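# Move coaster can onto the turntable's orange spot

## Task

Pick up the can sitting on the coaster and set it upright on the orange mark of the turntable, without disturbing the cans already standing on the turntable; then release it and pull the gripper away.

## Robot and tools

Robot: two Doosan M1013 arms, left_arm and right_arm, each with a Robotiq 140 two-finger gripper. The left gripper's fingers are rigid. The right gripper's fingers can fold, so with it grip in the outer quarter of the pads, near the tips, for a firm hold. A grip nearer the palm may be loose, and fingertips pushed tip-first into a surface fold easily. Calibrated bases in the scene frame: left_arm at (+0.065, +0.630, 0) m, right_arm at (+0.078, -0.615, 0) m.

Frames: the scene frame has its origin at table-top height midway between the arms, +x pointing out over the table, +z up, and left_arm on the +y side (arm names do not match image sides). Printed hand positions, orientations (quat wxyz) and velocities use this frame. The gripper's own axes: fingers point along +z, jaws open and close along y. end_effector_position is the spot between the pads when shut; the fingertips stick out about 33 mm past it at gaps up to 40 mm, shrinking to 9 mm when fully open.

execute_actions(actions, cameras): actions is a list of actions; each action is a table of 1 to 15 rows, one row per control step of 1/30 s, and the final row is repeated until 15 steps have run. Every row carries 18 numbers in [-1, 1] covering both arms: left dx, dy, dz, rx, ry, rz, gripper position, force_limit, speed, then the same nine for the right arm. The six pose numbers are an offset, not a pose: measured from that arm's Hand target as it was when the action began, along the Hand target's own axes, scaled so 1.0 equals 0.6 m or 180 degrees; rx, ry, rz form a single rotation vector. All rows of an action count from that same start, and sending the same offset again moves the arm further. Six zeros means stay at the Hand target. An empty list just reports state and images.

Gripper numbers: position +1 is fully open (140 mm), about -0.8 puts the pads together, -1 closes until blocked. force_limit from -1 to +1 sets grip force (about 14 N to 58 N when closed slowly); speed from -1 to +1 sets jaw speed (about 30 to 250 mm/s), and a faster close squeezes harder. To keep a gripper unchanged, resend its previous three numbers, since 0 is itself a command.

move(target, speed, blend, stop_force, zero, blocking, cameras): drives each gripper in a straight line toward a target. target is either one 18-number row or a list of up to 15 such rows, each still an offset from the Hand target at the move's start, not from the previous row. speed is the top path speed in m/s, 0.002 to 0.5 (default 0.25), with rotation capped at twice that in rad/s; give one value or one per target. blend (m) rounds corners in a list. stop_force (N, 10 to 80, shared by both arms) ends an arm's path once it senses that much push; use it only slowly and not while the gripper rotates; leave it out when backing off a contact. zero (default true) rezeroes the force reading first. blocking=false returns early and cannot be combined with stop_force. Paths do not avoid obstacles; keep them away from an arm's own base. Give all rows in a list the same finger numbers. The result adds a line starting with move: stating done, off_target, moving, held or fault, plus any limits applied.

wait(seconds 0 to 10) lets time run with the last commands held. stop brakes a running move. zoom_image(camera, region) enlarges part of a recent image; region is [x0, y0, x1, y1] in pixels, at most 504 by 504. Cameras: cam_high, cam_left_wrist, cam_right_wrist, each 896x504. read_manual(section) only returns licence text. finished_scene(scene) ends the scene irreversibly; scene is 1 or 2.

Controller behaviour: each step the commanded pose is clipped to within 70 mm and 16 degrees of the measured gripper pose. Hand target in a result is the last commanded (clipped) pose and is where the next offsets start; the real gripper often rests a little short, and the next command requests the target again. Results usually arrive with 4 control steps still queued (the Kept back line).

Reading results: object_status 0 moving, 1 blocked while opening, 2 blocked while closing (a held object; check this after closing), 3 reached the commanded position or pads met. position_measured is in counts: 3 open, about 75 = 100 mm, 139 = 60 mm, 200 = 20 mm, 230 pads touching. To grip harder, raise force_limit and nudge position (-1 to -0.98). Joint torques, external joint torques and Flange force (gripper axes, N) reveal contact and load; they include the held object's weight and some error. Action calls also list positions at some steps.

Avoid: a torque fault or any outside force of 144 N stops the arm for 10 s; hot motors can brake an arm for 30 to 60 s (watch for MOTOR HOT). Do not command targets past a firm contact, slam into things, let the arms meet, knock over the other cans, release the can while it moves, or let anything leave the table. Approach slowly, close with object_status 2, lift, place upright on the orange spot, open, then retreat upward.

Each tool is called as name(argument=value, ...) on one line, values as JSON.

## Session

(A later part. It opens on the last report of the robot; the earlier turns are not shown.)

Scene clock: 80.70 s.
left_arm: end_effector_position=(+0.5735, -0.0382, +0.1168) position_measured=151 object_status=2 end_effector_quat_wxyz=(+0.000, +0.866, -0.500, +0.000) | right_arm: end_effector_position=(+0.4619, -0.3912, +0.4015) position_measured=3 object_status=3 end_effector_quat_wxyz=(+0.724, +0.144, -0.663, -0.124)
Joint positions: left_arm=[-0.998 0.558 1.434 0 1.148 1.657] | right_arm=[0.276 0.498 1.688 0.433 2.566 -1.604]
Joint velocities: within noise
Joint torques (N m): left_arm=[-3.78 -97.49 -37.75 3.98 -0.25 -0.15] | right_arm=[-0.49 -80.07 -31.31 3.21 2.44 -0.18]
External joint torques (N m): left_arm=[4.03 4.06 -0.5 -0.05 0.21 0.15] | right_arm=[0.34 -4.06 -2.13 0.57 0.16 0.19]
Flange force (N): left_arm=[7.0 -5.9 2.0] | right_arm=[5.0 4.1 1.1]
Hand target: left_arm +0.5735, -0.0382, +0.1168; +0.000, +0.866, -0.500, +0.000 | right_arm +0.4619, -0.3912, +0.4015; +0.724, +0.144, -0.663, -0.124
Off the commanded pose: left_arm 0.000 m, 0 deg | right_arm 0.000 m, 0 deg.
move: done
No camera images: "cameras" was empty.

wait(seconds=0.28, cameras=[])

execute_actions(actions=[[[0,0,0,0,0,0,0.4,-0.2,0.5,0,0,0,0,0,0,1,1,1]]], cameras=[])

move(target=[0,0,-0.22,0,0,0,0.4,-0.2,0.5,0,0,0,0,0,0,1,1,1], speed=0.3)

Scene clock: 81.10 s.
left_arm: end_effector_position=(+0.5735, -0.0382, +0.1168) position_measured=151 object_status=2 end_effector_quat_wxyz=(+0.000, +0.866, -0.500, +0.000) | right_arm: end_effector_position=(+0.4619, -0.3912, +0.4015) position_measured=3 object_status=3 end_effector_quat_wxyz=(+0.724, +0.144, -0.663, -0.124)
Joint positions: left_arm=[-0.998 0.559 1.434 0 1.148 1.657] | right_arm=[0.276 0.498 1.688 0.433 2.566 -1.604]
Joint velocities: within noise
Joint torques (N m): left_arm=[-3.43 -96.73 -38.25 3.85 -0.34 -0.12] | right_arm=[-0.66 -79.9 -31.31 3.16 2.46 -0.15]
External joint torques (N m): left_arm=[3.05 4.03 0.08 0.05 0.28 0.12] | right_arm=[0.65 -4.7 -2.22 0.63 0.14 0.17]
Flange force (N): left_arm=[5.7 -4.5 2.3] | right_arm=[5.4 4.6 1.9]
Hand target: left_arm +0.5735, -0.0382, +0.1168; +0.000, +0.866, -0.500, +0.000 | right_arm +0.4619, -0.3912, +0.4015; +0.724, +0.144, -0.663, -0.124
Tool commands: left_gripper/position=-1.0 left_gripper/force_limit=-0.2 left_gripper/speed=-1.0 right_gripper/position=+1.0 right_gripper/force_limit=+1.0 right_gripper/speed=+1.0
Off the commanded pose: left_arm 0.000 m, 0 deg | right_arm 0.000 m, 0 deg.
wait: 0.30 s; at rest by 0.07 s
No camera images: "cameras" was empty.

Scene clock: 81.47 s.
left_arm: end_effector_position=(+0.5735, -0.0382, +0.1168) position_measured=80 object_status=0 end_effector_quat_wxyz=(+0.000, +0.866, -0.500, +0.000) | right_arm: end_effector_position=(+0.4619, -0.3912, +0.4015) position_measured=3 object_status=3 end_effector_quat_wxyz=(+0.724, +0.144, -0.663, -0.124)
Joint positions: left_arm=[-0.998 0.559 1.434 0 1.148 1.657] | right_arm=[0.276 0.498 1.688 0.433 2.566 -1.604]
Joint velocities: within noise
Joint torques (N m): left_arm=[-3.9 -95.12 -37.33 3.92 -0.29 -0.17] | right_arm=[-1.35 -80.07 -31.33 3.12 2.46 -0.16]
External joint torques (N m): left_arm=[3.97 2.15 -0.83 -0.01 0.24 0.17] | right_arm=[1.25 -3.52 -2.02 0.64 0.12 0.17]
Flange force (N): left_arm=[5.0 -5.6 0.3] | right_arm=[3.9 5.2 0.9]
Hand target: left_arm +0.5735, -0.0382, +0.1168; +0.000, +0.866, -0.500, +0.000 | right_arm +0.4619, -0.3912, +0.4015; +0.724, +0.144, -0.663, -0.124
Off the commanded pose: left_arm 0.000 m, 0 deg | right_arm 0.000 m, 0 deg.
Kept back: 4 steps.
Step readings (end_effector_position of left_arm | right_arm):
0: (+0.5735, -0.0382, +0.1168) | (+0.4619, -0.3912, +0.4015)
1: (+0.5735, -0.0382, +0.1168) | (+0.4619, -0.3912, +0.4015)
2: (+0.5735, -0.0382, +0.1168) | (+0.4619, -0.3912, +0.4015)
4: (+0.5735, -0.0382, +0.1168) | (+0.4619, -0.3912, +0.4015)
8: (+0.5735, -0.0382, +0.1168) | (+0.4619, -0.3912, +0.4015)
No camera images: "cameras" was empty.

Scene clock: 82.67 s.
left_arm: end_effector_position=(+0.5734, -0.0382, +0.2489) position_measured=78 object_status=3 end_effector_quat_wxyz=(+0.000, +0.866, -0.500, +0.000) | right_arm: end_effector_position=(+0.4619, -0.3912, +0.4015) position_measured=3 object_status=3 end_effector_quat_wxyz=(+0.724, +0.144, -0.663, -0.124)
Joint positions: left_arm=[-0.998 0.49 1.293 -0.001 1.358 1.657] | right_arm=[0.276 0.498 1.688 0.433 2.566 -1.604]
Joint velocities: within noise
Joint torques (N m): left_arm=[-3.63 -93.24 -39.62 4.31 -0.32 -0.09] | right_arm=[-0.67 -79.78 -31.35 3.17 2.41 -0.2]
External joint torques (N m): left_arm=[4.47 3 -1.43 -0.09 0.27 0.09] | right_arm=[0.79 -4.31 -2.16 0.61 0.19 0.21]
Flange force (N): left_arm=[8.2 -6.5 -1.2] | right_arm=[5.1 4.8 1.5]
Hand target: left_arm +0.5735, -0.0382, +0.2488; +0.000, +0.866, -0.500, +0.000 | right_arm +0.4619, -0.3912, +0.4015; +0.724, +0.144, -0.663, -0.124
Off the commanded pose: left_arm 0.000 m, 0 deg | right_arm 0.000 m, 0 deg.
move: done
camera_calibration:
cam_left_wrist: T_world_to_cam=[[-0.851357, -0.524567, 0.00452181, 0.473338], [-0.49306, 0.803105, 0.334537, 0.234922], [-0.179119, 0.282581, -0.942372, 0.492502], [0, 0, 0, 1]] pos_world=[0.607027, -0.0795407, 0.383389]
cam_right_wrist: T_world_to_cam=[[-0.0322576, 0.926163, 0.375742, 0.240851], [0.25404, 0.371189, -0.893131, 0.388013], [-0.966656, 0.0666432, -0.247256, 0.715388], [0, 0, 0, 1]] pos_world=[0.600732, -0.414769, 0.432933]

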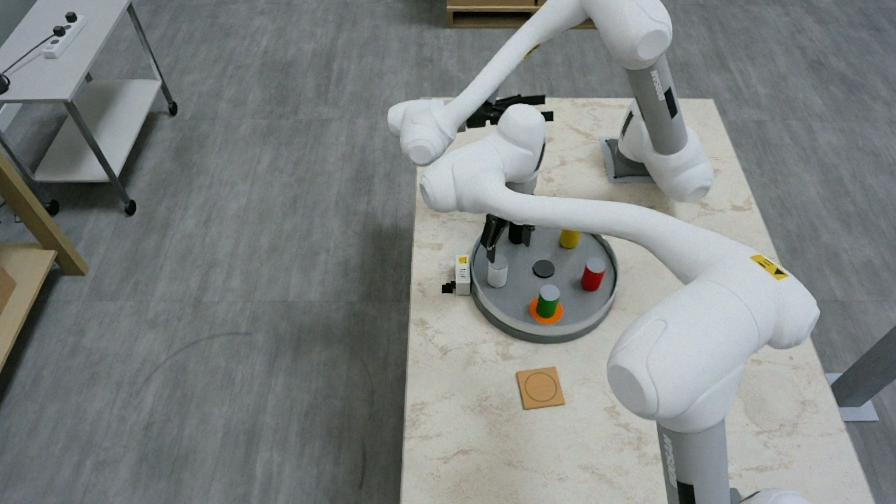

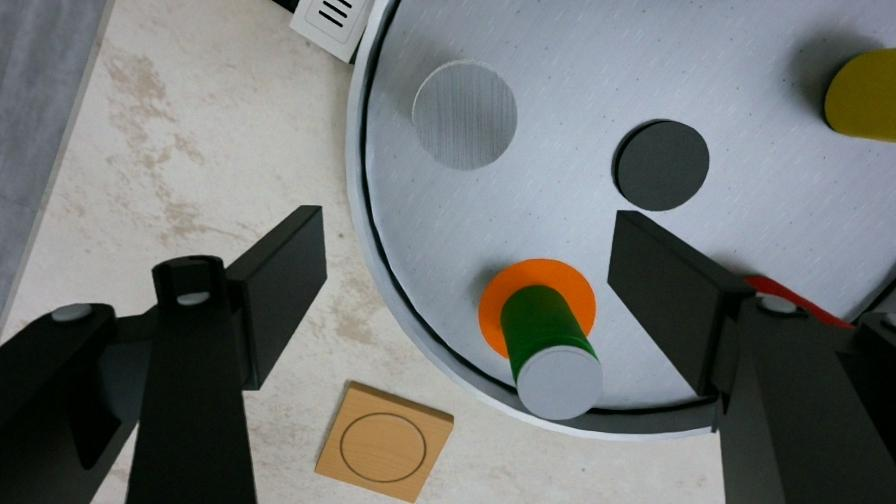

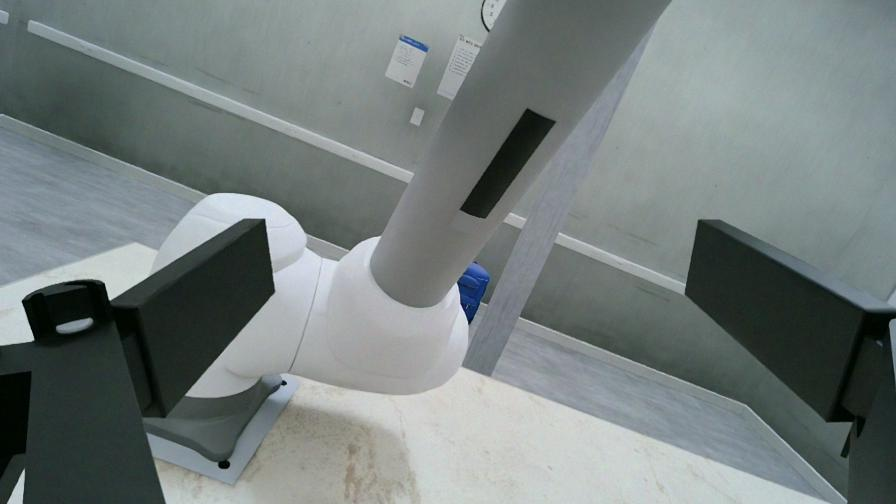

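move(target=[-0.5165,-0.1057,-0.15,0,0,0,0.4,-0.2,0.5,0,0,0,0,0,0,1,1,1], speed=0.35)

Scene clock: 84.37 s.
left_arm: end_effector_position=(+0.4735, +0.2620, +0.3386) position_measured=78 object_status=3 end_effector_quat_wxyz=(+0.000, +0.866, -0.500, +0.000) | right_arm: end_effector_position=(+0.4619, -0.3912, +0.4015) position_measured=3 object_status=3 end_effector_quat_wxyz=(+0.724, +0.144, -0.663, -0.124)
Joint positions: left_arm=[-0.832 -0.002 1.755 0 1.388 1.822] | right_arm=[0.276 0.498 1.688 0.433 2.566 -1.604]
Joint velocities: within noise
Joint torques (N m): left_arm=[-3.28 -40.08 -40.01 4.54 -0.24 -0.15] | right_arm=[-0.68 -80.1 -31.21 3.18 2.44 -0.18]
External joint torques (N m): left_arm=[3.24 -0.66 -1.08 -0.33 0.19 0.15] | right_arm=[0.66 -3.97 -2.33 0.61 0.15 0.2]
Flange force (N): left_arm=[-0.9 -6.2 -2.2] | right_arm=[4.8 4.8 0.7]
Hand target: left_arm +0.4735, +0.2620, +0.3386; +0.000, +0.866, -0.500, +0.000 | right_arm +0.4619, -0.3912, +0.4015; +0.724, +0.144, -0.663, -0.124
Off the commanded pose: left_arm 0.000 m, 0 deg | right_arm 0.000 m, 0 deg.
move: done
camera_calibration:
cam_left_wrist: T_world_to_cam=[[-0.851338, -0.524598, 0.00443955, 0.545358], [-0.493072, 0.803009, 0.33475, -0.08542], [-0.179174, 0.282796, -0.942297, 0.474271], [0, 0, 0, 1]] pos_world=[0.507143, 0.220565, 0.473077]
cam_right_wrist: T_world_to_cam=[[-0.0322577, 0.926163, 0.375741, 0.240852], [0.25404, 0.371188, -0.893131, 0.388013], [-0.966656, 0.0666429, -0.247256, 0.715388], [0, 0, 0, 1]] pos_world=[0.600732, -0.414769, 0.432933]

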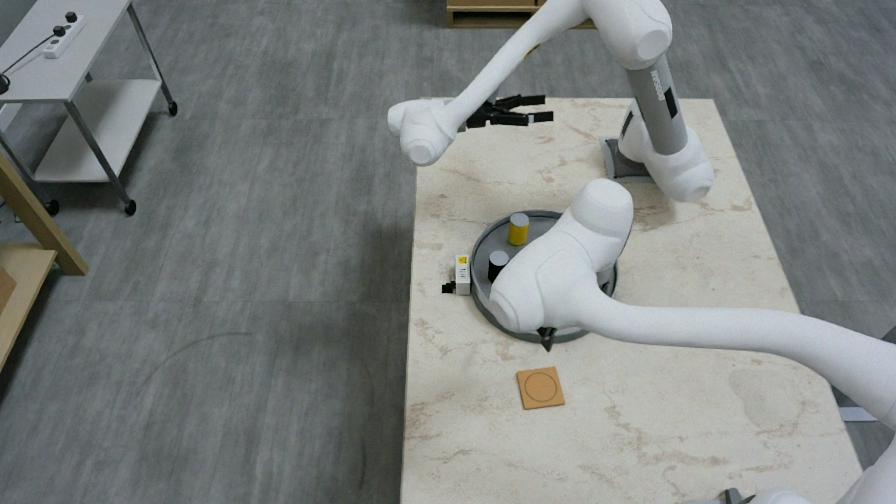

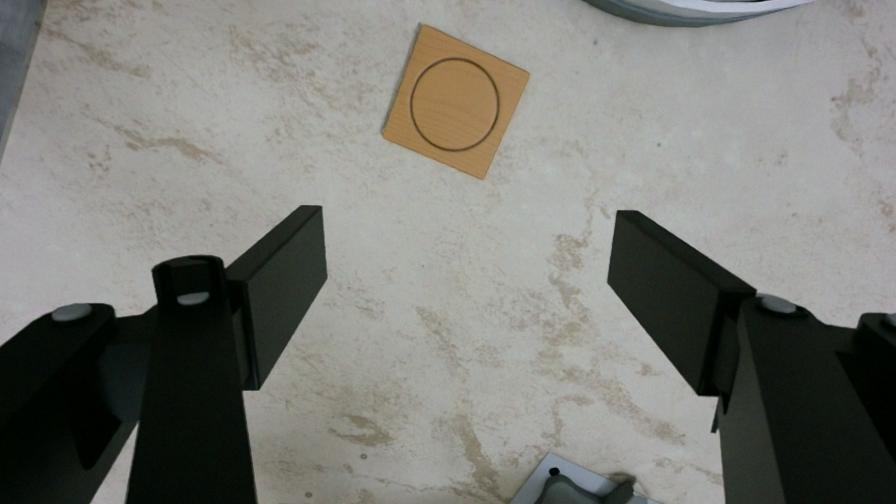

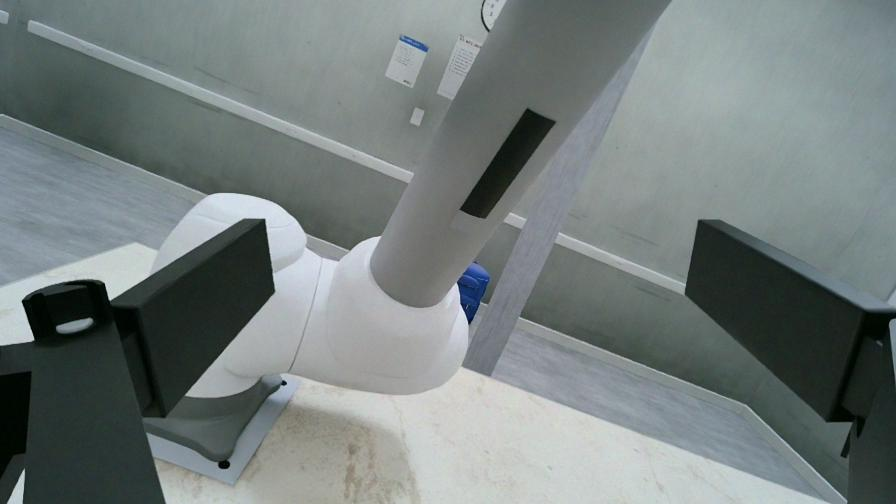

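wait(seconds=3.5, cameras=["cam_high"])

Scene clock: 87.93 s.
left_arm: end_effector_position=(+0.4735, +0.2620, +0.3386) position_measured=78 object_status=3 end_effector_quat_wxyz=(+0.000, +0.866, -0.500, +0.000) | right_arm: end_effector_position=(+0.4619, -0.3912, +0.4015) position_measured=3 object_status=3 end_effector_quat_wxyz=(+0.724, +0.144, -0.663, -0.124)
Joint positions: left_arm=[-0.832 -0.002 1.755 -0.001 1.388 1.822] | right_arm=[0.276 0.498 1.688 0.433 2.566 -1.604]
Joint velocities: within noise
Joint torques (N m): left_arm=[-3.52 -41.41 -40.24 4.23 -0.35 -0.09] | right_arm=[-0.92 -80.08 -31.23 3.16 2.44 -0.16]
External joint torques (N m): left_arm=[3.42 0.45 -0.85 -0.03 0.31 0.09] | right_arm=[1.07 -4.55 -2.39 0.63 0.17 0.18]
Flange force (N): left_arm=[0.4 -6.9 -1.7] | right_arm=[5.2 5.3 1.5]
Hand target: left_arm +0.4735, +0.2620, +0.3386; +0.000, +0.866, -0.500, +0.000 | right_arm +0.4619, -0.3912, +0.4015; +0.724, +0.144, -0.663, -0.124
Tool commands: left_gripper/position=+0.4 left_gripper/force_limit=-0.2 left_gripper/speed=+0.5 right_gripper/position=+1.0 right_gripper/force_limit=+1.0 right_gripper/speed=+1.0
Off the commanded pose: left_arm 0.000 m, 0 deg | right_arm 0.000 m, 0 deg.
wait: 3.50 s; at rest by 0.10 s
Images, in order (width x height): cam_high 896x504.

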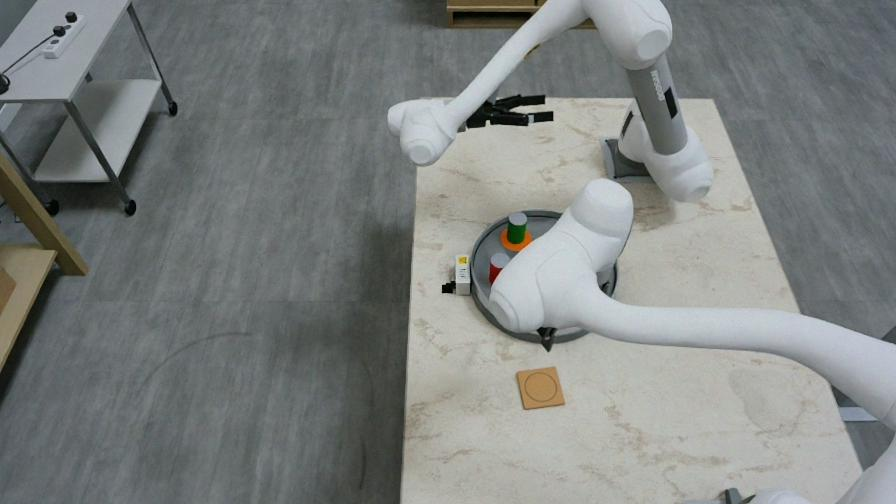

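The can is standing on the orange spot and the other cans haven't moved.

finished_scene(scene=1)

The scene is finished: the task was done.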